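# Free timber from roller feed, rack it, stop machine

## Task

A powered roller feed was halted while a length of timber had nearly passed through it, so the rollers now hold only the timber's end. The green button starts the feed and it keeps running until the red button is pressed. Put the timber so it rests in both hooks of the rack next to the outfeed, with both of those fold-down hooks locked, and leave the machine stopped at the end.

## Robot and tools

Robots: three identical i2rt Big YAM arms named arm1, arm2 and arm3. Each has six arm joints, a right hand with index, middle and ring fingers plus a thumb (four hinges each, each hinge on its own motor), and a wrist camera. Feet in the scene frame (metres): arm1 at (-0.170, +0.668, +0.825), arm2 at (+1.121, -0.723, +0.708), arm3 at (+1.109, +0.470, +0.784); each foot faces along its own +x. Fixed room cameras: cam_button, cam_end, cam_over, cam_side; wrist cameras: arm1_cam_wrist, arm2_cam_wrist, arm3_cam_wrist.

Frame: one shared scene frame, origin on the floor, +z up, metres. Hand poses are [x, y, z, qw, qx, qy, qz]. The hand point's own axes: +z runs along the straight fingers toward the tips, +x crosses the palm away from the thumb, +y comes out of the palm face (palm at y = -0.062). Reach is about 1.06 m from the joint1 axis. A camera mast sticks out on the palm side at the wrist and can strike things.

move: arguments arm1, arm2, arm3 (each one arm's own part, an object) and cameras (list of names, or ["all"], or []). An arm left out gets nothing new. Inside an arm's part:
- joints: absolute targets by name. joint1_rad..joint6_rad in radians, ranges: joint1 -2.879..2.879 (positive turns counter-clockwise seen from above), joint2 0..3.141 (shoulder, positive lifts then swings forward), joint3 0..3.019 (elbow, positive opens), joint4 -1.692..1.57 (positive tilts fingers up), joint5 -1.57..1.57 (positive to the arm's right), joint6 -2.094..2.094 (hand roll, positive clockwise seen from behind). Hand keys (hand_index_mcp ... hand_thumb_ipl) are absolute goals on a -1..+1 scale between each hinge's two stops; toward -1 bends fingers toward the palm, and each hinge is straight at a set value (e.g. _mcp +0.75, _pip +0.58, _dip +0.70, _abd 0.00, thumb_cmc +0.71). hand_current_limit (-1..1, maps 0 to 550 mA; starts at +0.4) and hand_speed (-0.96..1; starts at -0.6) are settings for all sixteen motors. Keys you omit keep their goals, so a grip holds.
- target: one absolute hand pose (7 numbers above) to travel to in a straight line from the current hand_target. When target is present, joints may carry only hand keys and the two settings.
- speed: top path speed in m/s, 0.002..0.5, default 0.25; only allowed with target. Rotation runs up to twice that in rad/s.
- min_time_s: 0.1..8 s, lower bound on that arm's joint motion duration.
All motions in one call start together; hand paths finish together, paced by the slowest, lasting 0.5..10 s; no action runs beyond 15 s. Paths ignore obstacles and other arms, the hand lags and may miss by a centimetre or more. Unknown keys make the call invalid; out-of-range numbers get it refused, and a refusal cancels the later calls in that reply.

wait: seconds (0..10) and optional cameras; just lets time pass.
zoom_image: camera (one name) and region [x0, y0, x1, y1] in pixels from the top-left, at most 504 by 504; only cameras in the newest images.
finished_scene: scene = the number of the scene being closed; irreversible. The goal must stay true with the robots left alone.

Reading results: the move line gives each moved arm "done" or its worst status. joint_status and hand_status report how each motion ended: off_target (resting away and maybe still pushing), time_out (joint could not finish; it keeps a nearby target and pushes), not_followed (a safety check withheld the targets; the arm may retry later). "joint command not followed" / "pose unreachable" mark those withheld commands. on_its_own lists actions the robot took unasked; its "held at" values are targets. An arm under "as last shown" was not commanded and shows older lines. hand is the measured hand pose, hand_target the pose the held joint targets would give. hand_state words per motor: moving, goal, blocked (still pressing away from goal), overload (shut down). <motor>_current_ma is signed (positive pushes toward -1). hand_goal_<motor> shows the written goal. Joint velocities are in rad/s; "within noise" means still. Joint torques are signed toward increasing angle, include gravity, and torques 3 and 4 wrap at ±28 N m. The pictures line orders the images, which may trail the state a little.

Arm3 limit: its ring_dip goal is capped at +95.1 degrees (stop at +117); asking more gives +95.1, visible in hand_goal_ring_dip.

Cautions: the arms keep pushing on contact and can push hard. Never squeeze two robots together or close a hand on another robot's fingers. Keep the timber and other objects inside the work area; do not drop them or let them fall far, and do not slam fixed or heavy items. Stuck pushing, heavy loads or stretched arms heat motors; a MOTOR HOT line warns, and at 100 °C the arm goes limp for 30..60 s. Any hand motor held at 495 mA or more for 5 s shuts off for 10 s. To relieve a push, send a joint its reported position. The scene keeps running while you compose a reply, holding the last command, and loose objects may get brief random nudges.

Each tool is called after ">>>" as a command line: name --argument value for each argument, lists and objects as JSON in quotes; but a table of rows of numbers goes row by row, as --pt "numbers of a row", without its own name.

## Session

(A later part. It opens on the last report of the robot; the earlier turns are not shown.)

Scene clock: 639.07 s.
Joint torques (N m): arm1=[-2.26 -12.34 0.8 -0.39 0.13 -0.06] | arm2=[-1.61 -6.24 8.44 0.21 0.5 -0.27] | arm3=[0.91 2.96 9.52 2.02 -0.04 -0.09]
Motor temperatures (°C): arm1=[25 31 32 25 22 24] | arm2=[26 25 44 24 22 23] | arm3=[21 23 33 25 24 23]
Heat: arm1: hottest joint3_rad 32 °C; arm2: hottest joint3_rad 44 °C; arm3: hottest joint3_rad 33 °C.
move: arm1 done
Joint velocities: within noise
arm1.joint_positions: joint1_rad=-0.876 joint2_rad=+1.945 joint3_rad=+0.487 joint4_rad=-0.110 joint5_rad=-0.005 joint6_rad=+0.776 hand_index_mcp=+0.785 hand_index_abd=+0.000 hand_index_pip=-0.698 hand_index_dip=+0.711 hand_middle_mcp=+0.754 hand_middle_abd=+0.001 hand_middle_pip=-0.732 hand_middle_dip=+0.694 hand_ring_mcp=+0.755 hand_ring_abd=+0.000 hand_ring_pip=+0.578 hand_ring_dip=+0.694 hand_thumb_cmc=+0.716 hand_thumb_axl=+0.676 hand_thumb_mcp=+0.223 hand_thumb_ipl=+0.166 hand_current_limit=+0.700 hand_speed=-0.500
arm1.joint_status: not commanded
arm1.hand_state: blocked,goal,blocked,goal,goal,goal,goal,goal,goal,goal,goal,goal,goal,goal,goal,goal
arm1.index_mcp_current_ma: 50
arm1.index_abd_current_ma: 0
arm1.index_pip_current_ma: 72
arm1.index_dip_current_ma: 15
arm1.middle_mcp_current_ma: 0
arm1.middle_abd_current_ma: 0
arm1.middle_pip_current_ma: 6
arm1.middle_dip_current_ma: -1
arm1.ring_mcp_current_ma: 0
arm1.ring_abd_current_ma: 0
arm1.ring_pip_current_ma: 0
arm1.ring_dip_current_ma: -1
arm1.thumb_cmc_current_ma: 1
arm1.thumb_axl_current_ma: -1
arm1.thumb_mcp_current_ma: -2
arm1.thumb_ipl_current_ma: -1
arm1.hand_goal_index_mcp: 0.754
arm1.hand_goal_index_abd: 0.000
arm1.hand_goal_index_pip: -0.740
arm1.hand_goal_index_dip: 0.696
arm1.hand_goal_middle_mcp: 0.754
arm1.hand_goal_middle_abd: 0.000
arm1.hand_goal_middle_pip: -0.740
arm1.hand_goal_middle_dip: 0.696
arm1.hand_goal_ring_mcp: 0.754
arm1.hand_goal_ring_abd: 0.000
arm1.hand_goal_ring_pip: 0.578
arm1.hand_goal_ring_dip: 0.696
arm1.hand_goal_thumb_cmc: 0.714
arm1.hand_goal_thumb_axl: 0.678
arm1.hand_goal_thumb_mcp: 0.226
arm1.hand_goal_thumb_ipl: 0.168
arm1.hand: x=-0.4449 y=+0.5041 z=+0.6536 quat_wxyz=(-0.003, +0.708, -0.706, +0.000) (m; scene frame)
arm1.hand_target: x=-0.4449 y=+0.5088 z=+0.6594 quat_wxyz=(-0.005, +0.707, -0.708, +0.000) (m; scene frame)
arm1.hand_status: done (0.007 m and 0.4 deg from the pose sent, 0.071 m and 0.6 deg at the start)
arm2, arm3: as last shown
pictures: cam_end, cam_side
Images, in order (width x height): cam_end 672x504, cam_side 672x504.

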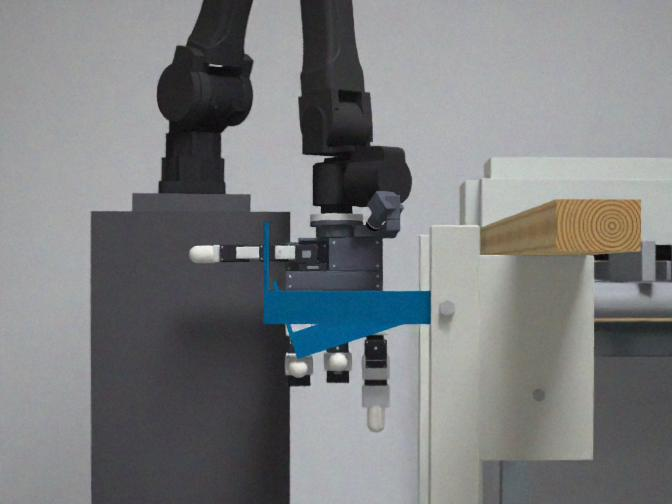

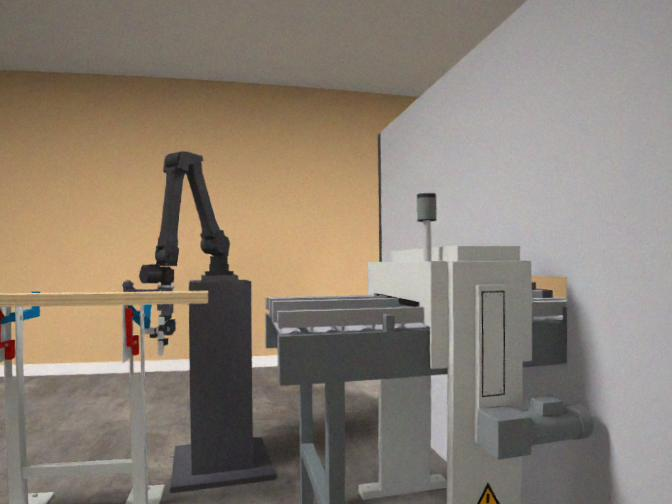

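>>> move --arm1 '{"target": [-0.445, 0.503, 0.70, 0, 0.7071, -0.7071, 0], "speed": 0.06}' --cameras '["cam_end", "cam_side"]'

>>> zoom_image --camera "cam_side" --region '[90, 270, 190, 370]'

>>> zoom_image --camera "cam_end" --region '[250, 200, 450, 400]'

Scene clock: 646.33 s.
Joint torques (N m): arm1=[-1.85 -11.28 2.45 -0.14 0.13 0.09] | arm2=[-1.67 -5.48 8.55 0.31 0.52 -0.27] | arm3=[1.08 3.08 9.52 1.98 -0.04 -0.08]
Motor temperatures (°C): arm1=[25 31 31 25 22 24] | arm2=[26 25 44 24 22 23] | arm3=[21 23 33 25 24 23]
Heat: arm1: hottest joint2_rad 31 °C; arm2: hottest joint3_rad 44 °C; arm3: hottest joint3_rad 33 °C.
move: arm1 off_target
Joint velocities: within noise
arm1.joint_positions: joint1_rad=-0.876 joint2_rad=+1.787 joint3_rad=+0.470 joint4_rad=-0.265 joint5_rad=-0.005 joint6_rad=+0.783 hand_index_mcp=+0.792 hand_index_abd=+0.000 hand_index_pip=-0.693 hand_index_dip=+0.713 hand_middle_mcp=+0.765 hand_middle_abd=+0.001 hand_middle_pip=-0.720 hand_middle_dip=+0.702 hand_ring_mcp=+0.754 hand_ring_abd=+0.000 hand_ring_pip=+0.578 hand_ring_dip=+0.694 hand_thumb_cmc=+0.716 hand_thumb_axl=+0.676 hand_thumb_mcp=+0.223 hand_thumb_ipl=+0.166 hand_current_limit=+0.700 hand_speed=-0.500
arm1.joint_status: not commanded
arm1.hand_state: blocked,goal,blocked,goal,goal,goal,blocked,goal,goal,goal,goal,goal,goal,goal,goal,goal
arm1.index_mcp_current_ma: 69
arm1.index_abd_current_ma: 0
arm1.index_pip_current_ma: 86
arm1.index_dip_current_ma: 19
arm1.middle_mcp_current_ma: 11
arm1.middle_abd_current_ma: 0
arm1.middle_pip_current_ma: 25
arm1.middle_dip_current_ma: 4
arm1.ring_mcp_current_ma: 0
arm1.ring_abd_current_ma: 0
arm1.ring_pip_current_ma: 0
arm1.ring_dip_current_ma: -1
arm1.thumb_cmc_current_ma: 1
arm1.thumb_axl_current_ma: -1
arm1.thumb_mcp_current_ma: -2
arm1.thumb_ipl_current_ma: -1
arm1.hand_goal_index_mcp: 0.754
arm1.hand_goal_index_abd: 0.000
arm1.hand_goal_index_pip: -0.740
arm1.hand_goal_index_dip: 0.696
arm1.hand_goal_middle_mcp: 0.754
arm1.hand_goal_middle_abd: 0.000
arm1.hand_goal_middle_pip: -0.740
arm1.hand_goal_middle_dip: 0.696
arm1.hand_goal_ring_mcp: 0.754
arm1.hand_goal_ring_abd: 0.000
arm1.hand_goal_ring_pip: 0.578
arm1.hand_goal_ring_dip: 0.696
arm1.hand_goal_thumb_cmc: 0.714
arm1.hand_goal_thumb_axl: 0.678
arm1.hand_goal_thumb_mcp: 0.226
arm1.hand_goal_thumb_ipl: 0.168
arm1.hand: x=-0.4417 y=+0.5076 z=+0.6906 quat_wxyz=(-0.010, +0.705, -0.709, +0.000) (m; scene frame)
arm1.hand_target: x=-0.4447 y=+0.5037 z=+0.6990 quat_wxyz=(-0.001, +0.705, -0.710, +0.000) (m; scene frame)
arm1.hand_status: off_target (0.011 m and 1.2 deg from the pose sent, 0.046 m and 0.4 deg at the start)
arm2: as last shown
arm3.joint_positions: joint1_rad=+0.572 joint2_rad=+0.577 joint3_rad=+1.415 joint4_rad=-1.384 joint5_rad=-0.038 joint6_rad=+1.105 hand_index_mcp=+0.754 hand_index_abd=+0.000 hand_index_pip=+0.577 hand_index_dip=+0.696 hand_middle_mcp=+0.754 hand_middle_abd=+0.000 hand_middle_pip=+0.577 hand_middle_dip=+0.696 hand_ring_mcp=+0.754 hand_ring_abd=+0.000 hand_ring_pip=+0.577 hand_ring_dip=+0.696 hand_thumb_cmc=+0.714 hand_thumb_axl=+0.677 hand_thumb_mcp=+0.226 hand_thumb_ipl=+0.168 hand_current_limit=+0.400 hand_speed=-0.600
arm3.joint_status: not commanded
arm3.hand_state: goal,goal,goal,goal,goal,goal,goal,goal,goal,goal,goal,goal,goal,goal,goal,goal
arm3.index_mcp_current_ma: 0
arm3.index_abd_current_ma: 0
arm3.index_pip_current_ma: 0
arm3.index_dip_current_ma: 0
arm3.middle_mcp_current_ma: 0
arm3.middle_abd_current_ma: 0
arm3.middle_pip_current_ma: 0
arm3.middle_dip_current_ma: 0
arm3.ring_mcp_current_ma: 0
arm3.ring_abd_current_ma: 0
arm3.ring_pip_current_ma: 0
arm3.ring_dip_current_ma: 0
arm3.thumb_cmc_current_ma: 0
arm3.thumb_axl_current_ma: 0
arm3.thumb_mcp_current_ma: 0
arm3.thumb_ipl_current_ma: 0
arm3.hand_goal_index_mcp: 0.754
arm3.hand_goal_index_abd: 0.000
arm3.hand_goal_index_pip: 0.576
arm3.hand_goal_index_dip: 0.696
arm3.hand_goal_middle_mcp: 0.754
arm3.hand_goal_middle_abd: 0.000
arm3.hand_goal_middle_pip: 0.576
arm3.hand_goal_middle_dip: 0.696
arm3.hand_goal_ring_mcp: 0.754
arm3.hand_goal_ring_abd: 0.000
arm3.hand_goal_ring_pip: 0.576
arm3.hand_goal_ring_dip: 0.696
arm3.hand_goal_thumb_cmc: 0.714
arm3.hand_goal_thumb_axl: 0.678
arm3.hand_goal_thumb_mcp: 0.226
arm3.hand_goal_thumb_ipl: 0.168
arm3.hand: x=+1.1306 y=+0.2306 z=+1.3443 quat_wxyz=(+0.331, +0.830, -0.271, +0.359) (m; scene frame)
arm3.hand_target: x=+1.1291 y=+0.2335 z=+1.3554 quat_wxyz=(+0.339, +0.824, -0.269, +0.366) (m; scene frame)
arm3.hand_status: not commanded
pictures: cam_end, cam_side
Images, in order (width x height): cam_end 672x504, cam_side 672x504.

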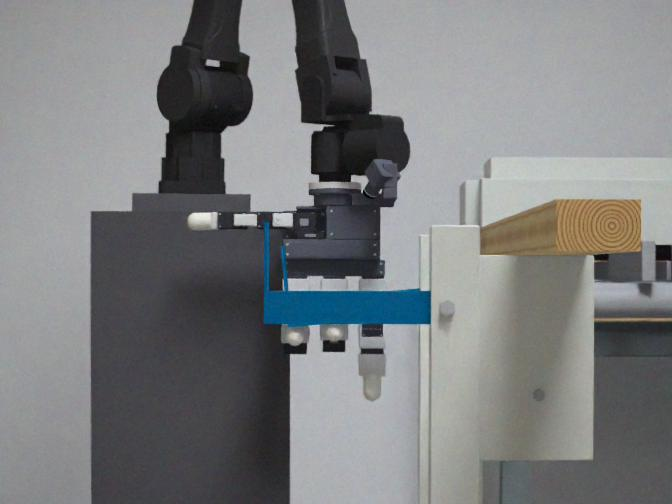

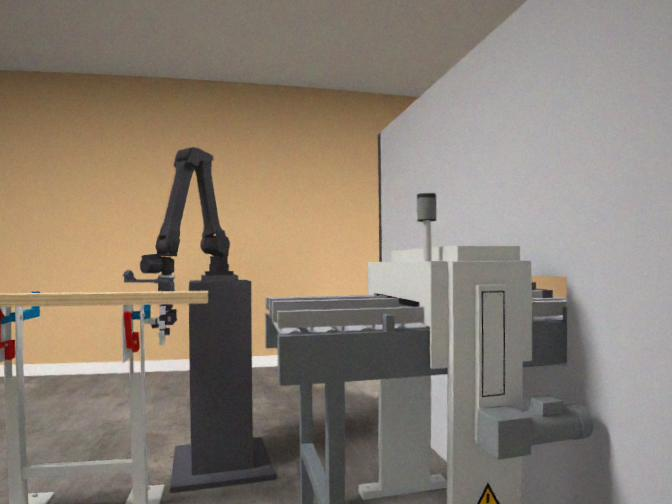

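Scaled by 5.040 from the camera's 672x504 image, which has a finer 960x720 frame.

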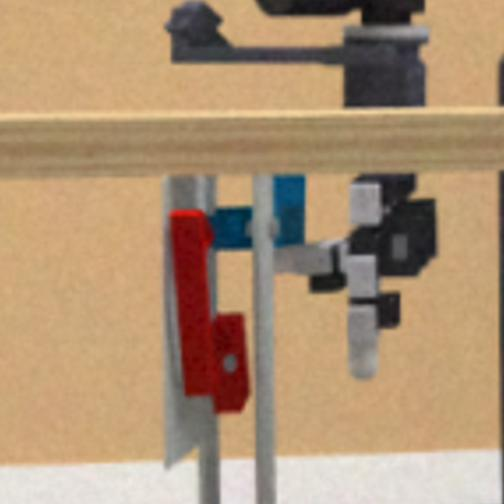

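Scaled by 2.520 from the camera's 672x504 image, which has a finer 960x720 frame.

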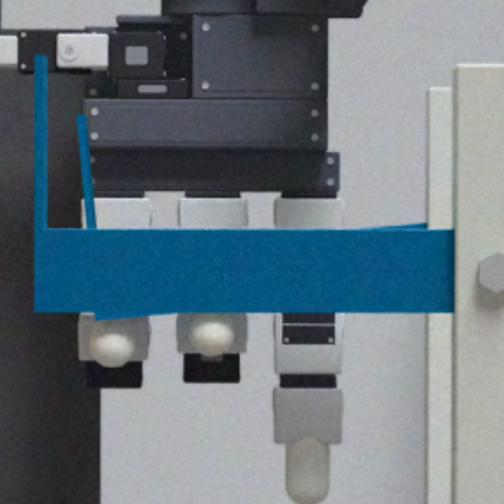

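>>> move --arm1 '{"target": [-0.445, 0.503, 0.735, 0, 0.7071, -0.7071, 0], "speed": 0.06}' --cameras '["cam_end", "cam_side"]'

>>> zoom_image --camera "cam_side" --region '[90, 270, 190, 370]'

>>> zoom_image --camera "cam_end" --region '[250, 200, 450, 400]'

Scene clock: 650.40 s.
Joint torques (N m): arm1=[-1.2 -11.69 3.63 -0.36 0.4 -0.03] | arm2=[-1.55 -5.54 8.17 0.28 0.53 -0.33] | arm3=[0.97 2.9 9.51 2 -0.05 -0.08]
Motor temperatures (°C): arm1=[25 31 31 25 22 24] | arm2=[26 25 44 24 22 23] | arm3=[21 23 33 25 24 23]
Heat: arm1: hottest joint2_rad 31 °C; arm2: hottest joint3_rad 44 °C; arm3: hottest joint3_rad 33 °C.
move: arm1 off_target
Joint velocities: within noise
arm1.joint_positions: joint1_rad=-0.876 joint2_rad=+1.671 joint3_rad=+0.470 joint4_rad=-0.400 joint5_rad=-0.011 joint6_rad=+0.774 hand_index_mcp=+0.807 hand_index_abd=+0.000 hand_index_pip=-0.668 hand_index_dip=+0.728 hand_middle_mcp=+0.809 hand_middle_abd=+0.001 hand_middle_pip=-0.660 hand_middle_dip=+0.730 hand_ring_mcp=+0.754 hand_ring_abd=+0.000 hand_ring_pip=+0.578 hand_ring_dip=+0.694 hand_thumb_cmc=+0.716 hand_thumb_axl=+0.676 hand_thumb_mcp=+0.223 hand_thumb_ipl=+0.166 hand_current_limit=+0.700 hand_speed=-0.500
arm1.joint_status: not commanded
arm1.hand_state: blocked,goal,blocked,blocked,blocked,goal,blocked,blocked,goal,goal,goal,goal,goal,goal,goal,goal
arm1.index_mcp_current_ma: 113
arm1.index_abd_current_ma: 0
arm1.index_pip_current_ma: 163
arm1.index_dip_current_ma: 49
arm1.middle_mcp_current_ma: 119
arm1.middle_abd_current_ma: 0
arm1.middle_pip_current_ma: 190
arm1.middle_dip_current_ma: 54
arm1.ring_mcp_current_ma: 0
arm1.ring_abd_current_ma: 0
arm1.ring_pip_current_ma: 0
arm1.ring_dip_current_ma: -1
arm1.thumb_cmc_current_ma: 1
arm1.thumb_axl_current_ma: -1
arm1.thumb_mcp_current_ma: -2
arm1.thumb_ipl_current_ma: -1
arm1.hand_goal_index_mcp: 0.754
arm1.hand_goal_index_abd: 0.000
arm1.hand_goal_index_pip: -0.740
arm1.hand_goal_index_dip: 0.696
arm1.hand_goal_middle_mcp: 0.754
arm1.hand_goal_middle_abd: 0.000
arm1.hand_goal_middle_pip: -0.740
arm1.hand_goal_middle_dip: 0.696
arm1.hand_goal_ring_mcp: 0.754
arm1.hand_goal_ring_abd: 0.000
arm1.hand_goal_ring_pip: 0.578
arm1.hand_goal_ring_dip: 0.696
arm1.hand_goal_thumb_cmc: 0.714
arm1.hand_goal_thumb_axl: 0.678
arm1.hand_goal_thumb_mcp: 0.226
arm1.hand_goal_thumb_ipl: 0.168
arm1.hand: x=-0.4380 y=+0.5090 z=+0.7178 quat_wxyz=(-0.019, +0.708, -0.706, +0.004) (m; scene frame)
arm1.hand_target: x=-0.4456 y=+0.5022 z=+0.7334 quat_wxyz=(+0.000, +0.710, -0.704, +0.000) (m; scene frame)
arm1.hand_status: off_target (0.019 m and 2.2 deg from the pose sent, 0.045 m and 1.2 deg at the start)
arm2, arm3: as last shown
pictures: cam_end, cam_side
Images, in order (width x height): cam_end 672x504, cam_side 672x504.

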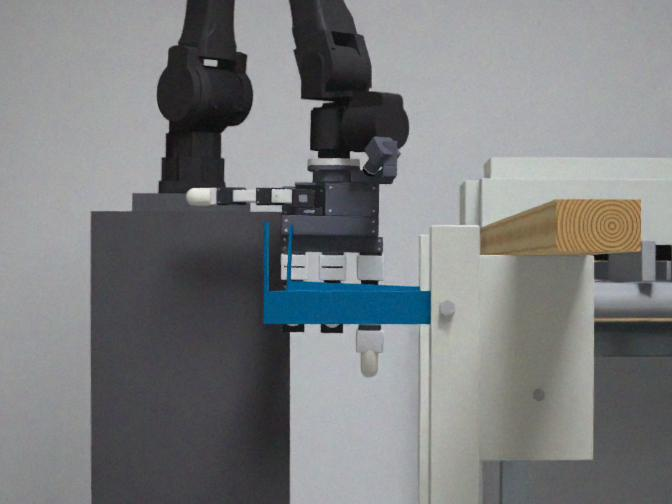

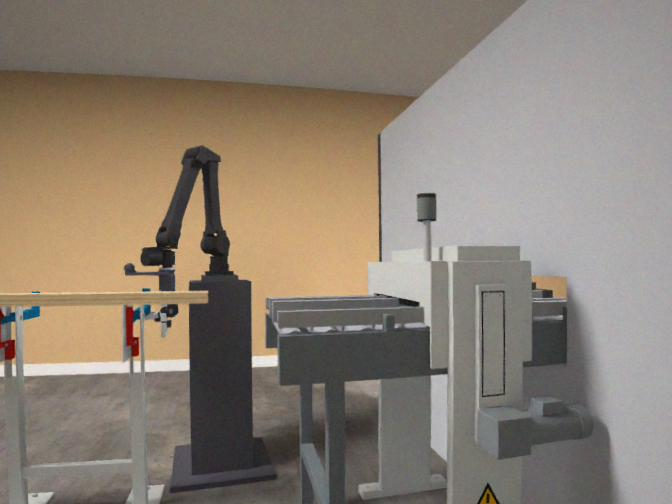

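Scaled by 5.040 from the camera's 672x504 image, which has a finer 960x720 frame.

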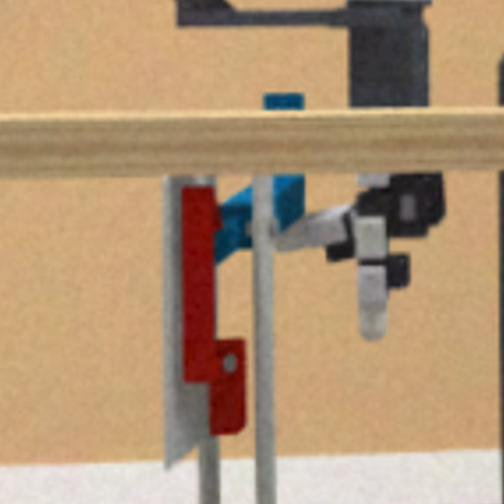

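Scaled by 2.520 from the camera's 672x504 image, which has a finer 960x720 frame.

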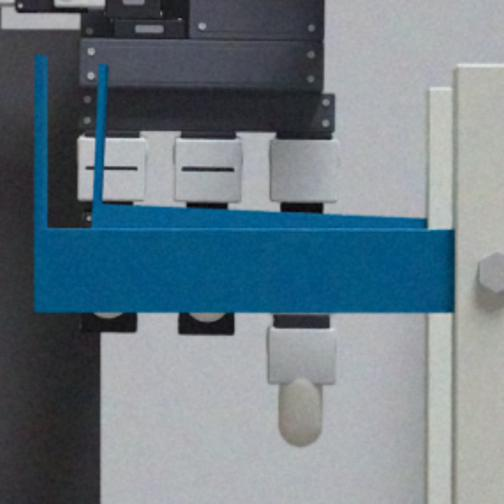

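>>> move --arm1 '{"target": [-0.447, 0.503, 0.64, 0, 0.7071, -0.7071, 0], "speed": 0.12}' --cameras '["cam_end"]'

>>> move --arm1 '{"joints": {"hand_index_pip": 0.577, "hand_middle_pip": 0.577}}'

>>> move --arm1 '{"target": [-0.447, 0.50, 0.88, 0, 0.7071, -0.7071, 0], "speed": 0.25}'

>>> move --arm1 '{"target": [-0.525, 0.49, 0.85, 0, 0.7071, -0.7071, 0], "speed": 0.15}' --cameras '["cam_end", "cam_over", "cam_side", "arm1_cam_wrist"]'

>>> zoom_image --camera "cam_side" --region '[90, 270, 190, 370]'

>>> zoom_image --camera "cam_over" --region '[220, 90, 400, 290]'

Scene clock: 665.80 s.
Joint torques (N m): arm1=[-1.49 -7.65 1.73 0.98 0.37 0.06] | arm2=[-1.2 -5.3 8.35 0.49 0.58 -0.22] | arm3=[0.79 3.14 9.5 2.03 -0.04 -0.08]
Motor temperatures (°C): arm1=[25 30 31 25 22 24] | arm2=[26 25 44 24 22 23] | arm3=[21 23 33 25 24 23]
Heat: arm1: hottest joint3_rad 31 °C; arm2: hottest joint3_rad 44 °C; arm3: hottest joint3_rad 33 °C.
move: arm1 done
Joint velocities: within noise
arm1.joint_positions: joint1_rad=-0.867 joint2_rad=+1.976 joint3_rad=+0.486 joint4_rad=-0.073 joint5_rad=-0.010 joint6_rad=+0.783 hand_index_mcp=+0.760 hand_index_abd=+0.000 hand_index_pip=-0.731 hand_index_dip=+0.700 hand_middle_mcp=+0.759 hand_middle_abd=+0.001 hand_middle_pip=-0.732 hand_middle_dip=+0.699 hand_ring_mcp=+0.754 hand_ring_abd=+0.000 hand_ring_pip=+0.578 hand_ring_dip=+0.694 hand_thumb_cmc=+0.716 hand_thumb_axl=+0.676 hand_thumb_mcp=+0.223 hand_thumb_ipl=+0.166 hand_current_limit=+0.700 hand_speed=-0.500
arm1.joint_status: not commanded
arm1.hand_state: goal,goal,goal,goal,goal,goal,goal,goal,goal,goal,goal,goal,goal,goal,goal,goal
arm1.index_mcp_current_ma: 4
arm1.index_abd_current_ma: 0
arm1.index_pip_current_ma: 7
arm1.index_dip_current_ma: 2
arm1.middle_mcp_current_ma: 3
arm1.middle_abd_current_ma: 0
arm1.middle_pip_current_ma: 6
arm1.middle_dip_current_ma: 2
arm1.ring_mcp_current_ma: 0
arm1.ring_abd_current_ma: 0
arm1.ring_pip_current_ma: 0
arm1.ring_dip_current_ma: -1
arm1.thumb_cmc_current_ma: 1
arm1.thumb_axl_current_ma: -1
arm1.thumb_mcp_current_ma: -2
arm1.thumb_ipl_current_ma: -1
arm1.hand_goal_index_mcp: 0.754
arm1.hand_goal_index_abd: 0.000
arm1.hand_goal_index_pip: -0.740
arm1.hand_goal_index_dip: 0.696
arm1.hand_goal_middle_mcp: 0.754
arm1.hand_goal_middle_abd: 0.000
arm1.hand_goal_middle_pip: -0.740
arm1.hand_goal_middle_dip: 0.696
arm1.hand_goal_ring_mcp: 0.754
arm1.hand_goal_ring_abd: 0.000
arm1.hand_goal_ring_pip: 0.578
arm1.hand_goal_ring_dip: 0.696
arm1.hand_goal_thumb_cmc: 0.714
arm1.hand_goal_thumb_axl: 0.678
arm1.hand_goal_thumb_mcp: 0.226
arm1.hand_goal_thumb_ipl: 0.168
arm1.hand: x=-0.4418 y=+0.5025 z=+0.6459 quat_wxyz=(-0.001, +0.708, -0.706, +0.003) (m; scene frame)
arm1.hand_target: x=-0.4450 y=+0.5014 z=+0.6409 quat_wxyz=(+0.001, +0.707, -0.707, +0.000) (m; scene frame)
arm1.hand_status: done (0.008 m and 0.4 deg from the pose sent, 0.079 m and 2.2 deg at the start)
arm2, arm3: as last shown
pictures: cam_end
Images, in order (width x height): cam_end 672x504.

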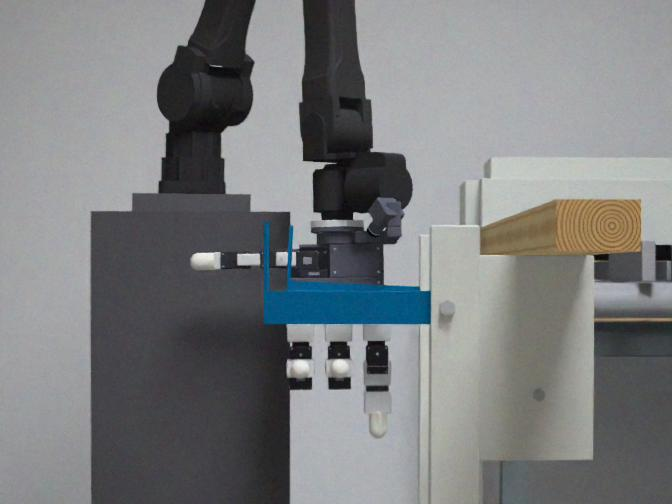

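Scene clock: 667.00 s.
Joint torques (N m): arm1=[-1.96 -7.41 1.99 1.03 0.31 0.09] | arm2=[-1.08 -5.19 8.28 0.47 0.51 -0.23] | arm3=[1.08 3.14 9.5 2.03 -0.04 -0.08]
Motor temperatures (°C): arm1=[25 30 31 25 22 24] | arm2=[26 25 44 24 22 23] | arm3=[21 23 33 25 24 23]
Heat: arm1: hottest joint3_rad 31 °C; arm2: hottest joint3_rad 44 °C; arm3: hottest joint3_rad 33 °C.
move: arm1 done
Joint velocities: within noise
arm1.joint_positions: joint1_rad=-0.867 joint2_rad=+1.976 joint3_rad=+0.486 joint4_rad=-0.073 joint5_rad=-0.010 joint6_rad=+0.783 hand_index_mcp=+0.756 hand_index_abd=+0.000 hand_index_pip=+0.575 hand_index_dip=+0.699 hand_middle_mcp=+0.755 hand_middle_abd=+0.001 hand_middle_pip=+0.575 hand_middle_dip=+0.699 hand_ring_mcp=+0.754 hand_ring_abd=+0.000 hand_ring_pip=+0.578 hand_ring_dip=+0.694 hand_thumb_cmc=+0.716 hand_thumb_axl=+0.676 hand_thumb_mcp=+0.223 hand_thumb_ipl=+0.166 hand_current_limit=+0.700 hand_speed=-0.500
arm1.joint_status: all done
arm1.hand_state: goal,goal,goal,goal,goal,goal,goal,goal,goal,goal,goal,goal,goal,goal,goal,goal
arm1.index_mcp_current_ma: 1
arm1.index_abd_current_ma: 0
arm1.index_pip_current_ma: -2
arm1.index_dip_current_ma: 1
arm1.middle_mcp_current_ma: 1
arm1.middle_abd_current_ma: 0
arm1.middle_pip_current_ma: -2
arm1.middle_dip_current_ma: 1
arm1.ring_mcp_current_ma: 0
arm1.ring_abd_current_ma: 0
arm1.ring_pip_current_ma: 0
arm1.ring_dip_current_ma: -1
arm1.thumb_cmc_current_ma: 1
arm1.thumb_axl_current_ma: -1
arm1.thumb_mcp_current_ma: -2
arm1.thumb_ipl_current_ma: -1
arm1.hand_goal_index_mcp: 0.754
arm1.hand_goal_index_abd: 0.000
arm1.hand_goal_index_pip: 0.578
arm1.hand_goal_index_dip: 0.696
arm1.hand_goal_middle_mcp: 0.754
arm1.hand_goal_middle_abd: 0.000
arm1.hand_goal_middle_pip: 0.578
arm1.hand_goal_middle_dip: 0.696
arm1.hand_goal_ring_mcp: 0.754
arm1.hand_goal_ring_abd: 0.000
arm1.hand_goal_ring_pip: 0.578
arm1.hand_goal_ring_dip: 0.696
arm1.hand_goal_thumb_cmc: 0.714
arm1.hand_goal_thumb_axl: 0.678
arm1.hand_goal_thumb_mcp: 0.226
arm1.hand_goal_thumb_ipl: 0.168
arm1.hand: x=-0.4418 y=+0.5025 z=+0.6459 quat_wxyz=(-0.001, +0.708, -0.706, +0.003) (m; scene frame)
arm1.hand_target: x=-0.4450 y=+0.5014 z=+0.6409 quat_wxyz=(+0.001, +0.707, -0.707, +0.000) (m; scene frame)
arm1.hand_status: not commanded
arm2, arm3: as last shown
pictures: none

Scene clock: 668.90 s.
Joint torques (N m): arm1=[-1.55 -5.3 9.52 -0.35 -0.08 0.07] | arm2=[-1.73 -5.71 8.35 0.21 0.47 -0.3] | arm3=[0.91 2.9 9.5 2.02 -0.03 -0.07]
Motor temperatures (°C): arm1=[25 30 31 25 22 24] | arm2=[26 25 44 24 22 23] | arm3=[21 23 33 25 24 23]
Heat: arm1: hottest joint3_rad 31 °C; arm2: hottest joint3_rad 44 °C; arm3: hottest joint3_rad 33 °C.
move: arm1 off_target
Joint velocities: within noise
arm1.joint_positions: joint1_rad=-0.867 joint2_rad=+1.207 joint3_rad=+0.589 joint4_rad=-0.980 joint5_rad=+0.000 joint6_rad=+0.783 hand_index_mcp=+0.755 hand_index_abd=+0.000 hand_index_pip=+0.575 hand_index_dip=+0.699 hand_middle_mcp=+0.755 hand_middle_abd=+0.001 hand_middle_pip=+0.575 hand_middle_dip=+0.699 hand_ring_mcp=+0.754 hand_ring_abd=+0.000 hand_ring_pip=+0.578 hand_ring_dip=+0.694 hand_thumb_cmc=+0.716 hand_thumb_axl=+0.676 hand_thumb_mcp=+0.223 hand_thumb_ipl=+0.166 hand_current_limit=+0.700 hand_speed=-0.500
arm1.joint_status: not commanded
arm1.hand_state: goal,goal,goal,goal,goal,goal,goal,goal,goal,goal,goal,goal,goal,goal,goal,goal
arm1.index_mcp_current_ma: 0
arm1.index_abd_current_ma: 0
arm1.index_pip_current_ma: -2
arm1.index_dip_current_ma: 1
arm1.middle_mcp_current_ma: 0
arm1.middle_abd_current_ma: 0
arm1.middle_pip_current_ma: -1
arm1.middle_dip_current_ma: 1
arm1.ring_mcp_current_ma: 0
arm1.ring_abd_current_ma: 0
arm1.ring_pip_current_ma: 0
arm1.ring_dip_current_ma: -1
arm1.thumb_cmc_current_ma: 1
arm1.thumb_axl_current_ma: -1
arm1.thumb_mcp_current_ma: -2
arm1.thumb_ipl_current_ma: -1
arm1.hand_goal_index_mcp: 0.754
arm1.hand_goal_index_abd: 0.000
arm1.hand_goal_index_pip: 0.578
arm1.hand_goal_index_dip: 0.696
arm1.hand_goal_middle_mcp: 0.754
arm1.hand_goal_middle_abd: 0.000
arm1.hand_goal_middle_pip: 0.578
arm1.hand_goal_middle_dip: 0.696
arm1.hand_goal_ring_mcp: 0.754
arm1.hand_goal_ring_abd: 0.000
arm1.hand_goal_ring_pip: 0.578
arm1.hand_goal_ring_dip: 0.696
arm1.hand_goal_thumb_cmc: 0.714
arm1.hand_goal_thumb_axl: 0.678
arm1.hand_goal_thumb_mcp: 0.226
arm1.hand_goal_thumb_ipl: 0.168
arm1.hand: x=-0.4358 y=+0.5096 z=+0.8613 quat_wxyz=(-0.018, +0.708, -0.706, -0.002) (m; scene frame)
arm1.hand_target: x=-0.4482 y=+0.4990 z=+0.8782 quat_wxyz=(+0.000, +0.707, -0.707, +0.000) (m; scene frame)
arm1.hand_status: off_target (0.024 m and 2.1 deg from the pose sent, 0.234 m and 0.4 deg at the start)
arm2, arm3: as last shown
pictures: none

Scene clock: 670.30 s.
Joint torques (N m): arm1=[-2.49 -6.12 9.83 1.26 -0.02 -0.13] | arm2=[-1.14 -5.54 8.38 0.42 0.51 -0.25] | arm3=[1.08 3.19 9.52 2.03 -0.03 -0.08]
Motor temperatures (°C): arm1=[25 30 31 25 22 24] | arm2=[26 25 44 24 22 23] | arm3=[21 23 33 25 24 23]
Heat: arm1: hottest joint3_rad 31 °C; arm2: hottest joint3_rad 44 °C; arm3: hottest joint3_rad 33 °C.
move: arm1 off_target
Joint velocities: within noise
arm1.joint_positions: joint1_rad=-1.000 joint2_rad=+1.405 joint3_rad=+0.696 joint4_rad=-0.911 joint5_rad=-0.003 joint6_rad=+0.661 hand_index_mcp=+0.775 hand_index_abd=+0.002 hand_index_pip=+0.589 hand_index_dip=+0.699 hand_middle_mcp=+0.754 hand_middle_abd=+0.001 hand_middle_pip=+0.575 hand_middle_dip=+0.699 hand_ring_mcp=+0.754 hand_ring_abd=+0.000 hand_ring_pip=+0.578 hand_ring_dip=+0.694 hand_thumb_cmc=+0.716 hand_thumb_axl=+0.676 hand_thumb_mcp=+0.223 hand_thumb_ipl=+0.166 hand_current_limit=+0.700 hand_speed=-0.500
arm1.joint_status: not commanded
arm1.hand_state: blocked,goal,goal,goal,goal,goal,goal,goal,goal,goal,goal,goal,goal,goal,goal,goal
arm1.index_mcp_current_ma: 28
arm1.index_abd_current_ma: 1
arm1.index_pip_current_ma: 9
arm1.index_dip_current_ma: 1
arm1.middle_mcp_current_ma: 0
arm1.middle_abd_current_ma: 0
arm1.middle_pip_current_ma: -1
arm1.middle_dip_current_ma: 1
arm1.ring_mcp_current_ma: 0
arm1.ring_abd_current_ma: 0
arm1.ring_pip_current_ma: 0
arm1.ring_dip_current_ma: -1
arm1.thumb_cmc_current_ma: 1
arm1.thumb_axl_current_ma: -1
arm1.thumb_mcp_current_ma: -2
arm1.thumb_ipl_current_ma: -1
arm1.hand_goal_index_mcp: 0.754
arm1.hand_goal_index_abd: 0.000
arm1.hand_goal_index_pip: 0.578
arm1.hand_goal_index_dip: 0.696
arm1.hand_goal_middle_mcp: 0.754
arm1.hand_goal_middle_abd: 0.000
arm1.hand_goal_middle_pip: 0.578
arm1.hand_goal_middle_dip: 0.696
arm1.hand_goal_ring_mcp: 0.754
arm1.hand_goal_ring_abd: 0.000
arm1.hand_goal_ring_pip: 0.578
arm1.hand_goal_ring_dip: 0.696
arm1.hand_goal_thumb_cmc: 0.714
arm1.hand_goal_thumb_axl: 0.678
arm1.hand_goal_thumb_mcp: 0.226
arm1.hand_goal_thumb_ipl: 0.168
arm1.hand: x=-0.4965 y=+0.5061 z=+0.8391 quat_wxyz=(-0.029, +0.704, -0.709, +0.003) (m; scene frame)
arm1.hand_target: x=-0.5228 y=+0.4900 z=+0.8509 quat_wxyz=(+0.000, +0.707, -0.707, +0.000) (m; scene frame)
arm1.hand_status: off_target (0.035 m and 3.3 deg from the pose sent, 0.092 m and 2.1 deg at the start)
arm2, arm3: as last shown
pictures: arm1_cam_wrist, cam_end, cam_over, cam_side
Images, in order (width x height): arm1_cam_wrist 672x504, cam_end 672x504, cam_over 672x504, cam_side 672x504.

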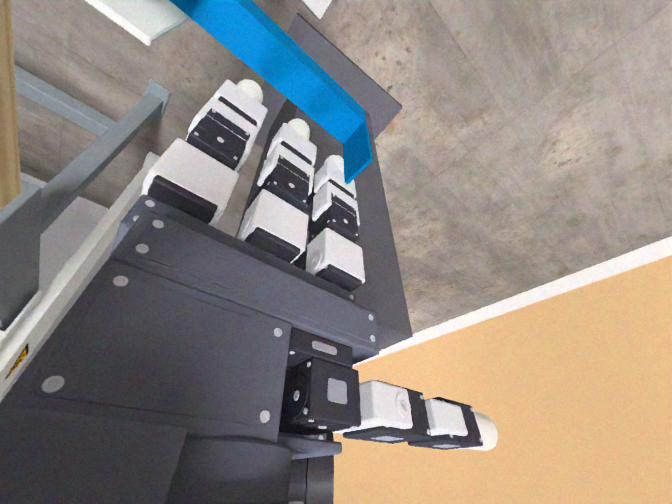

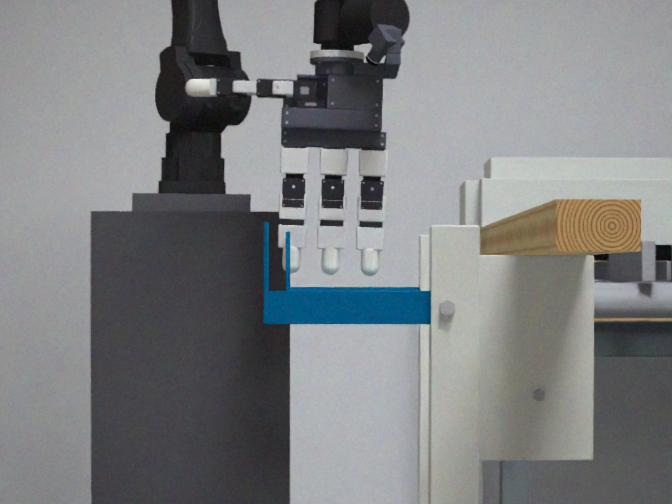

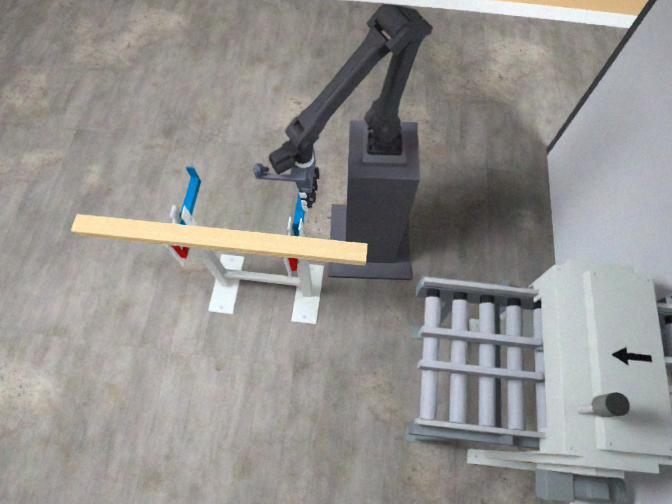

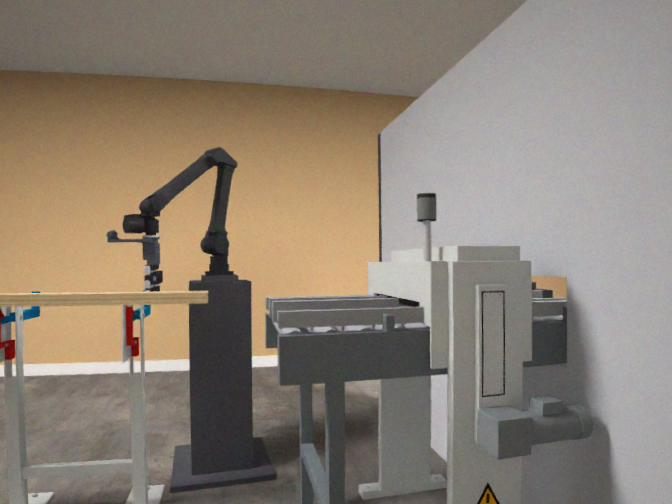

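Scaled by 5.040 from the camera's 672x504 image, which has a finer 960x720 frame.

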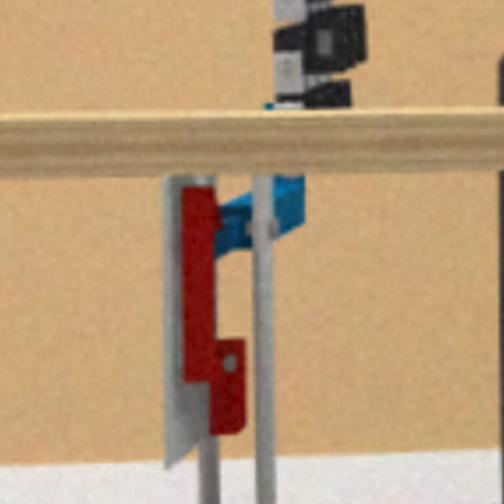

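Scaled by 2.520 from the camera's 672x504 image, which has a finer 960x720 frame.

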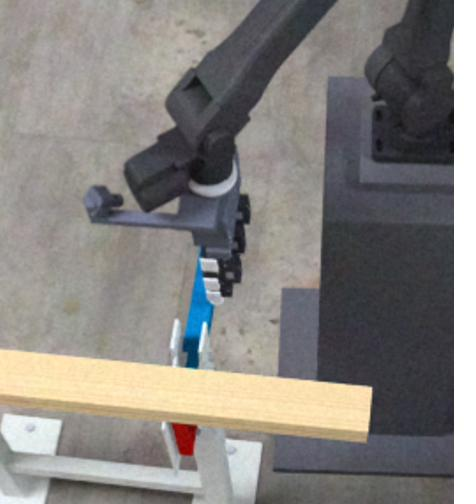

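>>> move --arm1 '{"target": [-0.50, 0.50, 0.90, 0, 0.7071, -0.7071, 0], "speed": 0.2}'

>>> move --arm1 '{"target": [-0.53, 0.458, 0.85, 0, 0.7071, -0.7071, 0], "speed": 0.15}'

>>> move --arm1 '{"target": [-0.53, 0.458, 0.79, 0, 0.7071, -0.7071, 0], "speed": 0.06}' --cameras '["cam_end", "cam_over", "cam_side"]'

>>> zoom_image --camera "cam_end" --region '[250, 200, 450, 400]'

>>> zoom_image --camera "cam_side" --region '[90, 270, 190, 370]'

Scene clock: 678.33 s.
Joint torques (N m): arm1=[-1.08 -7.24 9.55 -0.25 -0.05 0.01] | arm2=[-1.26 -5.89 8.42 0.14 0.55 -0.32] | arm3=[1.14 3.08 9.57 2.02 -0.04 -0.09]
Motor temperatures (°C): arm1=[25 30 33 25 22 24] | arm2=[26 25 44 24 22 23] | arm3=[21 23 33 25 24 23]
Heat: arm1: hottest joint3_rad 33 °C; arm2: hottest joint3_rad 44 °C; arm3: hottest joint3_rad 33 °C.
move: arm1 off_target
Joint velocities: within noise
arm1.joint_positions: joint1_rad=-1.000 joint2_rad=+1.281 joint3_rad=+0.713 joint4_rad=-1.032 joint5_rad=-0.003 joint6_rad=+0.658 hand_index_mcp=+0.755 hand_index_abd=+0.001 hand_index_pip=+0.581 hand_index_dip=+0.699 hand_middle_mcp=+0.754 hand_middle_abd=+0.001 hand_middle_pip=+0.575 hand_middle_dip=+0.699 hand_ring_mcp=+0.754 hand_ring_abd=+0.000 hand_ring_pip=+0.578 hand_ring_dip=+0.694 hand_thumb_cmc=+0.716 hand_thumb_axl=+0.676 hand_thumb_mcp=+0.223 hand_thumb_ipl=+0.166 hand_current_limit=+0.700 hand_speed=-0.500
arm1.joint_status: not commanded
arm1.hand_state: goal,goal,goal,goal,goal,goal,goal,goal,goal,goal,goal,goal,goal,goal,goal,goal
arm1.index_mcp_current_ma: 0
arm1.index_abd_current_ma: 0
arm1.index_pip_current_ma: 1
arm1.index_dip_current_ma: 1
arm1.middle_mcp_current_ma: 0
arm1.middle_abd_current_ma: 0
arm1.middle_pip_current_ma: -1
arm1.middle_dip_current_ma: 1
arm1.ring_mcp_current_ma: 0
arm1.ring_abd_current_ma: 0
arm1.ring_pip_current_ma: 0
arm1.ring_dip_current_ma: -1
arm1.thumb_cmc_current_ma: 1
arm1.thumb_axl_current_ma: -1
arm1.thumb_mcp_current_ma: -2
arm1.thumb_ipl_current_ma: -1
arm1.hand_goal_index_mcp: 0.754
arm1.hand_goal_index_abd: 0.000
arm1.hand_goal_index_pip: 0.578
arm1.hand_goal_index_dip: 0.696
arm1.hand_goal_middle_mcp: 0.754
arm1.hand_goal_middle_abd: 0.000
arm1.hand_goal_middle_pip: 0.578
arm1.hand_goal_middle_dip: 0.696
arm1.hand_goal_ring_mcp: 0.754
arm1.hand_goal_ring_abd: 0.000
arm1.hand_goal_ring_pip: 0.578
arm1.hand_goal_ring_dip: 0.696
arm1.hand_goal_thumb_cmc: 0.714
arm1.hand_goal_thumb_axl: 0.678
arm1.hand_goal_thumb_mcp: 0.226
arm1.hand_goal_thumb_ipl: 0.168
arm1.hand: x=-0.4883 y=+0.5119 z=+0.8808 quat_wxyz=(-0.019, +0.705, -0.709, +0.002) (m; scene frame)
arm1.hand_target: x=-0.5000 y=+0.4998 z=+0.8991 quat_wxyz=(+0.000, +0.708, -0.706, +0.000) (m; scene frame)
arm1.hand_status: off_target (0.025 m and 2.2 deg from the pose sent, 0.061 m and 3.3 deg at the start)
arm2.joint_positions: joint1_rad=+0.120 joint2_rad=+1.009 joint3_rad=+1.301 joint4_rad=-1.677 joint5_rad=+0.019 joint6_rad=+1.419 hand_index_mcp=+0.755 hand_index_abd=+0.001 hand_index_pip=+0.578 hand_index_dip=+0.697 hand_middle_mcp=+0.016 hand_middle_abd=+0.000 hand_middle_pip=-0.877 hand_middle_dip=-0.717 hand_ring_mcp=+0.012 hand_ring_abd=+0.000 hand_ring_pip=-0.857 hand_ring_dip=-0.738 hand_thumb_cmc=+0.715 hand_thumb_axl=+0.677 hand_thumb_mcp=+0.223 hand_thumb_ipl=+0.168 hand_current_limit=+0.400 hand_speed=-0.600
arm2.joint_status: not commanded
arm2.hand_state: goal,goal,goal,goal,goal,goal,goal,goal,goal,goal,goal,goal,goal,goal,goal,goal
arm2.index_mcp_current_ma: 2
arm2.index_abd_current_ma: 1
arm2.index_pip_current_ma: 5
arm2.index_dip_current_ma: 1
arm2.middle_mcp_current_ma: 48
arm2.middle_abd_current_ma: 0
arm2.middle_pip_current_ma: 6
arm2.middle_dip_current_ma: 5
arm2.ring_mcp_current_ma: 36
arm2.ring_abd_current_ma: 0
arm2.ring_pip_current_ma: 7
arm2.ring_dip_current_ma: 4
arm2.thumb_cmc_current_ma: 2
arm2.thumb_axl_current_ma: -1
arm2.thumb_mcp_current_ma: -8
arm2.thumb_ipl_current_ma: -1
arm2.hand_goal_index_mcp: 0.754
arm2.hand_goal_index_abd: 0.000
arm2.hand_goal_index_pip: 0.576
arm2.hand_goal_index_dip: 0.696
arm2.hand_goal_middle_mcp: 0.000
arm2.hand_goal_middle_abd: 0.000
arm2.hand_goal_middle_pip: -0.880
arm2.hand_goal_middle_dip: -0.720
arm2.hand_goal_ring_mcp: 0.000
arm2.hand_goal_ring_abd: 0.000
arm2.hand_goal_ring_pip: -0.860
arm2.hand_goal_ring_dip: -0.740
arm2.hand_goal_thumb_cmc: 0.714
arm2.hand_goal_thumb_axl: 0.678
arm2.hand_goal_thumb_mcp: 0.226
arm2.hand_goal_thumb_ipl: 0.168
arm2.hand: x=+1.1116 y=-0.4271 z=+1.0599 quat_wxyz=(-0.067, +0.506, +0.858, +0.061) (m; scene frame)
arm2.hand_target: x=+1.1163 y=-0.4302 z=+1.0620 quat_wxyz=(-0.062, +0.502, +0.860, +0.063) (m; scene frame)
arm2.hand_status: not commanded
arm3: as last shown
pictures: none

Scene clock: 679.53 s.
Joint torques (N m): arm1=[-0.91 -7.41 9.25 0.99 0.05 0.18] | arm2=[-0.79 -5.89 8.49 0.25 0.54 -0.27] | arm3=[1.03 3.14 9.57 1.96 -0.04 -0.09]
Motor temperatures (°C): arm1=[25 30 33 25 22 24] | arm2=[26 25 44 24 22 23] | arm3=[21 23 33 25 24 23]
Heat: arm1: hottest joint3_rad 33 °C; arm2: hottest joint3_rad 44 °C; arm3: hottest joint3_rad 33 °C.
move: arm1 off_target
Joint velocities: within noise
arm1.joint_positions: joint1_rad=-0.961 joint2_rad=+1.465 joint3_rad=+0.771 joint4_rad=-0.908 joint5_rad=-0.005 joint6_rad=+0.682 hand_index_mcp=+0.755 hand_index_abd=+0.003 hand_index_pip=+0.581 hand_index_dip=+0.697 hand_middle_mcp=+0.754 hand_middle_abd=+0.000 hand_middle_pip=+0.575 hand_middle_dip=+0.699 hand_ring_mcp=+0.754 hand_ring_abd=+0.000 hand_ring_pip=+0.578 hand_ring_dip=+0.694 hand_thumb_cmc=+0.715 hand_thumb_axl=+0.676 hand_thumb_mcp=+0.223 hand_thumb_ipl=+0.166 hand_current_limit=+0.700 hand_speed=-0.500
arm1.joint_status: not commanded
arm1.hand_state: goal,goal,goal,goal,goal,goal,goal,goal,goal,goal,goal,goal,goal,goal,goal,goal
arm1.index_mcp_current_ma: 0
arm1.index_abd_current_ma: 1
arm1.index_pip_current_ma: 1
arm1.index_dip_current_ma: 0
arm1.middle_mcp_current_ma: 0
arm1.middle_abd_current_ma: 0
arm1.middle_pip_current_ma: -1
arm1.middle_dip_current_ma: 1
arm1.ring_mcp_current_ma: 0
arm1.ring_abd_current_ma: 0
arm1.ring_pip_current_ma: 0
arm1.ring_dip_current_ma: -1
arm1.thumb_cmc_current_ma: 0
arm1.thumb_axl_current_ma: -1
arm1.thumb_mcp_current_ma: -3
arm1.thumb_ipl_current_ma: -1
arm1.hand_goal_index_mcp: 0.754
arm1.hand_goal_index_abd: 0.000
arm1.hand_goal_index_pip: 0.578
arm1.hand_goal_index_dip: 0.696
arm1.hand_goal_middle_mcp: 0.754
arm1.hand_goal_middle_abd: 0.000
arm1.hand_goal_middle_pip: 0.578
arm1.hand_goal_middle_dip: 0.696
arm1.hand_goal_ring_mcp: 0.754
arm1.hand_goal_ring_abd: 0.000
arm1.hand_goal_ring_pip: 0.578
arm1.hand_goal_ring_dip: 0.696
arm1.hand_goal_thumb_cmc: 0.714
arm1.hand_goal_thumb_axl: 0.678
arm1.hand_goal_thumb_mcp: 0.226
arm1.hand_goal_thumb_ipl: 0.168
arm1.hand: x=-0.5133 y=+0.4748 z=+0.8429 quat_wxyz=(-0.020, +0.711, -0.703, +0.002) (m; scene frame)
arm1.hand_target: x=-0.5290 y=+0.4579 z=+0.8505 quat_wxyz=(+0.000, +0.709, -0.705, +0.000) (m; scene frame)
arm1.hand_status: off_target (0.025 m and 2.3 deg from the pose sent, 0.075 m and 2.2 deg at the start)
arm2, arm3: as last shown
pictures: none

Scene clock: 681.07 s.
Joint torques (N m): arm1=[-1.14 -2.84 4.75 3.6 0.08 0.19] | arm2=[-1.67 -5.66 8.32 0.25 0.52 -0.29] | arm3=[1.08 3.19 9.55 2.02 -0.04 -0.07]
Motor temperatures (°C): arm1=[25 30 33 25 22 24] | arm2=[26 25 44 24 22 23] | arm3=[21 23 33 25 24 23]
Heat: arm1: hottest joint3_rad 33 °C; arm2: hottest joint3_rad 44 °C; arm3: hottest joint3_rad 33 °C.
move: arm1 off_target
Joint velocities: within noise
arm1.joint_positions: joint1_rad=-0.961 joint2_rad=+1.525 joint3_rad=+0.771 joint4_rad=-0.799 joint5_rad=+0.006 joint6_rad=+0.685 hand_index_mcp=+0.780 hand_index_abd=+0.020 hand_index_pip=+0.597 hand_index_dip=+0.705 hand_middle_mcp=+0.777 hand_middle_abd=+0.017 hand_middle_pip=+0.596 hand_middle_dip=+0.704 hand_ring_mcp=+0.796 hand_ring_abd=+0.017 hand_ring_pip=+0.583 hand_ring_dip=+0.680 hand_thumb_cmc=+0.715 hand_thumb_axl=+0.676 hand_thumb_mcp=+0.222 hand_thumb_ipl=+0.166 hand_current_limit=+0.700 hand_speed=-0.500
arm1.joint_status: not commanded
arm1.hand_state: blocked,goal,goal,goal,blocked,goal,goal,goal,blocked,goal,goal,goal,goal,goal,goal,goal
arm1.index_mcp_current_ma: 39
arm1.index_abd_current_ma: 20
arm1.index_pip_current_ma: 22
arm1.index_dip_current_ma: 7
arm1.middle_mcp_current_ma: 33
arm1.middle_abd_current_ma: 15
arm1.middle_pip_current_ma: 20
arm1.middle_dip_current_ma: 6
arm1.ring_mcp_current_ma: 81
arm1.ring_abd_current_ma: 15
arm1.ring_pip_current_ma: 3
arm1.ring_dip_current_ma: -18
arm1.thumb_cmc_current_ma: 0
arm1.thumb_axl_current_ma: -1
arm1.thumb_mcp_current_ma: -3
arm1.thumb_ipl_current_ma: -1
arm1.hand_goal_index_mcp: 0.754
arm1.hand_goal_index_abd: 0.000
arm1.hand_goal_index_pip: 0.578
arm1.hand_goal_index_dip: 0.696
arm1.hand_goal_middle_mcp: 0.754
arm1.hand_goal_middle_abd: 0.000
arm1.hand_goal_middle_pip: 0.578
arm1.hand_goal_middle_dip: 0.696
arm1.hand_goal_ring_mcp: 0.754
arm1.hand_goal_ring_abd: 0.000
arm1.hand_goal_ring_pip: 0.578
arm1.hand_goal_ring_dip: 0.696
arm1.hand_goal_thumb_cmc: 0.714
arm1.hand_goal_thumb_axl: 0.678
arm1.hand_goal_thumb_mcp: 0.226
arm1.hand_goal_thumb_ipl: 0.168
arm1.hand: x=-0.5297 y=+0.4639 z=+0.8265 quat_wxyz=(+0.004, +0.710, -0.704, -0.006) (m; scene frame)
arm1.hand_target: x=-0.5276 y=+0.4619 z=+0.7943 quat_wxyz=(-0.002, +0.707, -0.707, -0.005) (m; scene frame)
arm1.hand_status: off_target (0.037 m and 0.9 deg from the pose sent, 0.058 m and 2.3 deg at the start)
arm2: as last shown
arm3.joint_positions: joint1_rad=+0.572 joint2_rad=+0.577 joint3_rad=+1.415 joint4_rad=-1.384 joint5_rad=-0.038 joint6_rad=+1.105 hand_index_mcp=+0.754 hand_index_abd=+0.000 hand_index_pip=+0.577 hand_index_dip=+0.696 hand_middle_mcp=+0.754 hand_middle_abd=+0.000 hand_middle_pip=+0.577 hand_middle_dip=+0.696 hand_ring_mcp=+0.754 hand_ring_abd=+0.000 hand_ring_pip=+0.577 hand_ring_dip=+0.696 hand_thumb_cmc=+0.714 hand_thumb_axl=+0.677 hand_thumb_mcp=+0.226 hand_thumb_ipl=+0.168 hand_current_limit=+0.400 hand_speed=-0.600
arm3.joint_status: not commanded
arm3.hand_state: goal,goal,goal,goal,goal,goal,goal,goal,goal,goal,goal,goal,goal,goal,goal,goal
arm3.index_mcp_current_ma: 0
arm3.index_abd_current_ma: 0
arm3.index_pip_current_ma: 0
arm3.index_dip_current_ma: 0
arm3.middle_mcp_current_ma: 0
arm3.middle_abd_current_ma: 0
arm3.middle_pip_current_ma: 0
arm3.middle_dip_current_ma: 0
arm3.ring_mcp_current_ma: 0
arm3.ring_abd_current_ma: 0
arm3.ring_pip_current_ma: 0
arm3.ring_dip_current_ma: 0
arm3.thumb_cmc_current_ma: 0
arm3.thumb_axl_current_ma: 0
arm3.thumb_mcp_current_ma: 0
arm3.thumb_ipl_current_ma: 0
arm3.hand_goal_index_mcp: 0.754
arm3.hand_goal_index_abd: 0.000
arm3.hand_goal_index_pip: 0.576
arm3.hand_goal_index_dip: 0.696
arm3.hand_goal_middle_mcp: 0.754
arm3.hand_goal_middle_abd: 0.000
arm3.hand_goal_middle_pip: 0.576
arm3.hand_goal_middle_dip: 0.696
arm3.hand_goal_ring_mcp: 0.754
arm3.hand_goal_ring_abd: 0.000
arm3.hand_goal_ring_pip: 0.576
arm3.hand_goal_ring_dip: 0.696
arm3.hand_goal_thumb_cmc: 0.714
arm3.hand_goal_thumb_axl: 0.678
arm3.hand_goal_thumb_mcp: 0.226
arm3.hand_goal_thumb_ipl: 0.168
arm3.hand: x=+1.1306 y=+0.2306 z=+1.3443 quat_wxyz=(+0.331, +0.830, -0.271, +0.359) (m; scene frame)
arm3.hand_target: x=+1.1291 y=+0.2335 z=+1.3554 quat_wxyz=(+0.339, +0.824, -0.269, +0.366) (m; scene frame)
arm3.hand_status: not commanded
pictures: cam_end, cam_over, cam_side
Images, in order (width x height): cam_end 672x504, cam_over 672x504, cam_side 672x504.

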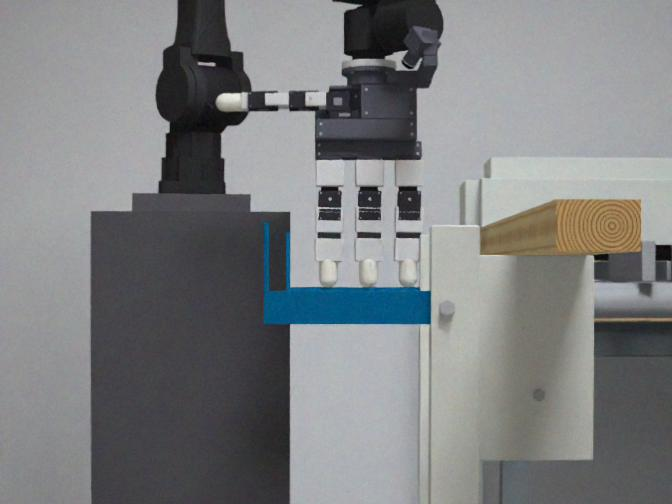

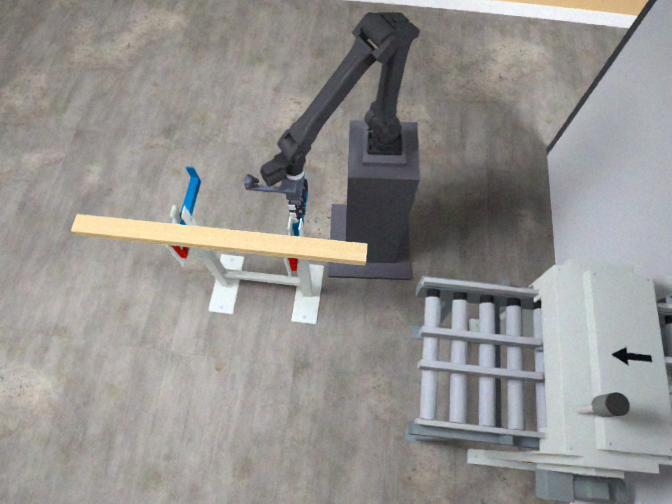

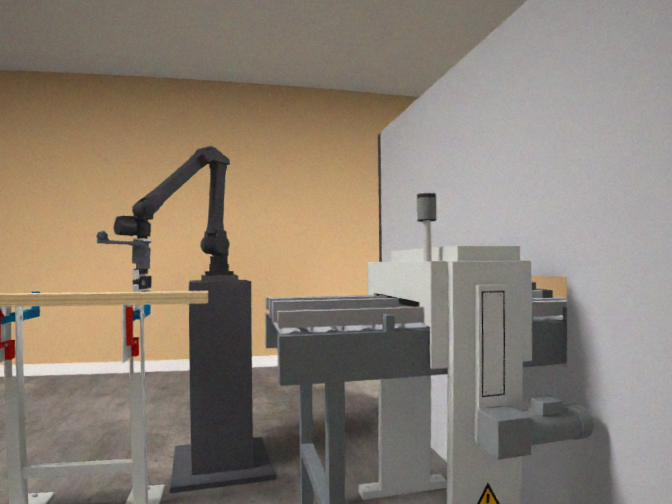

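Scaled by 2.520 from the camera's 672x504 image, which has a finer 960x720 frame.

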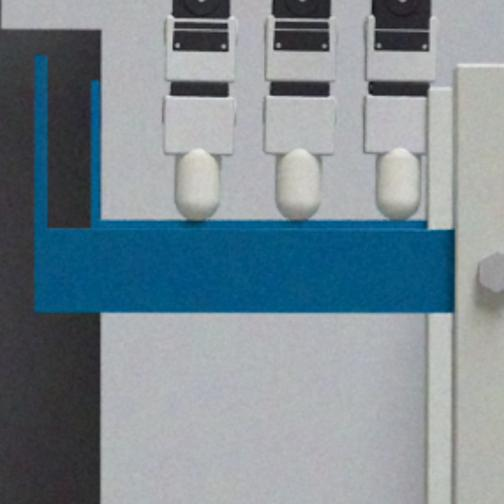

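Scaled by 5.040 from the camera's 672x504 image, which has a finer 960x720 frame.

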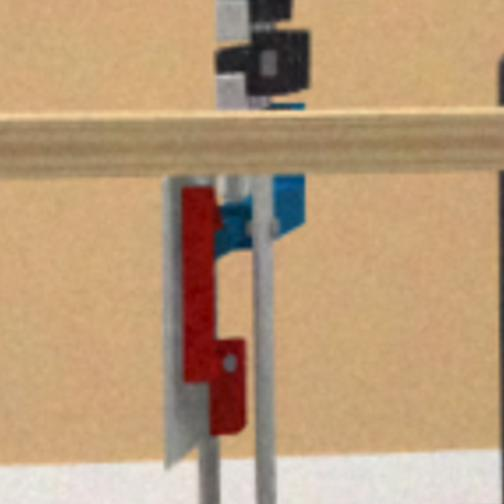

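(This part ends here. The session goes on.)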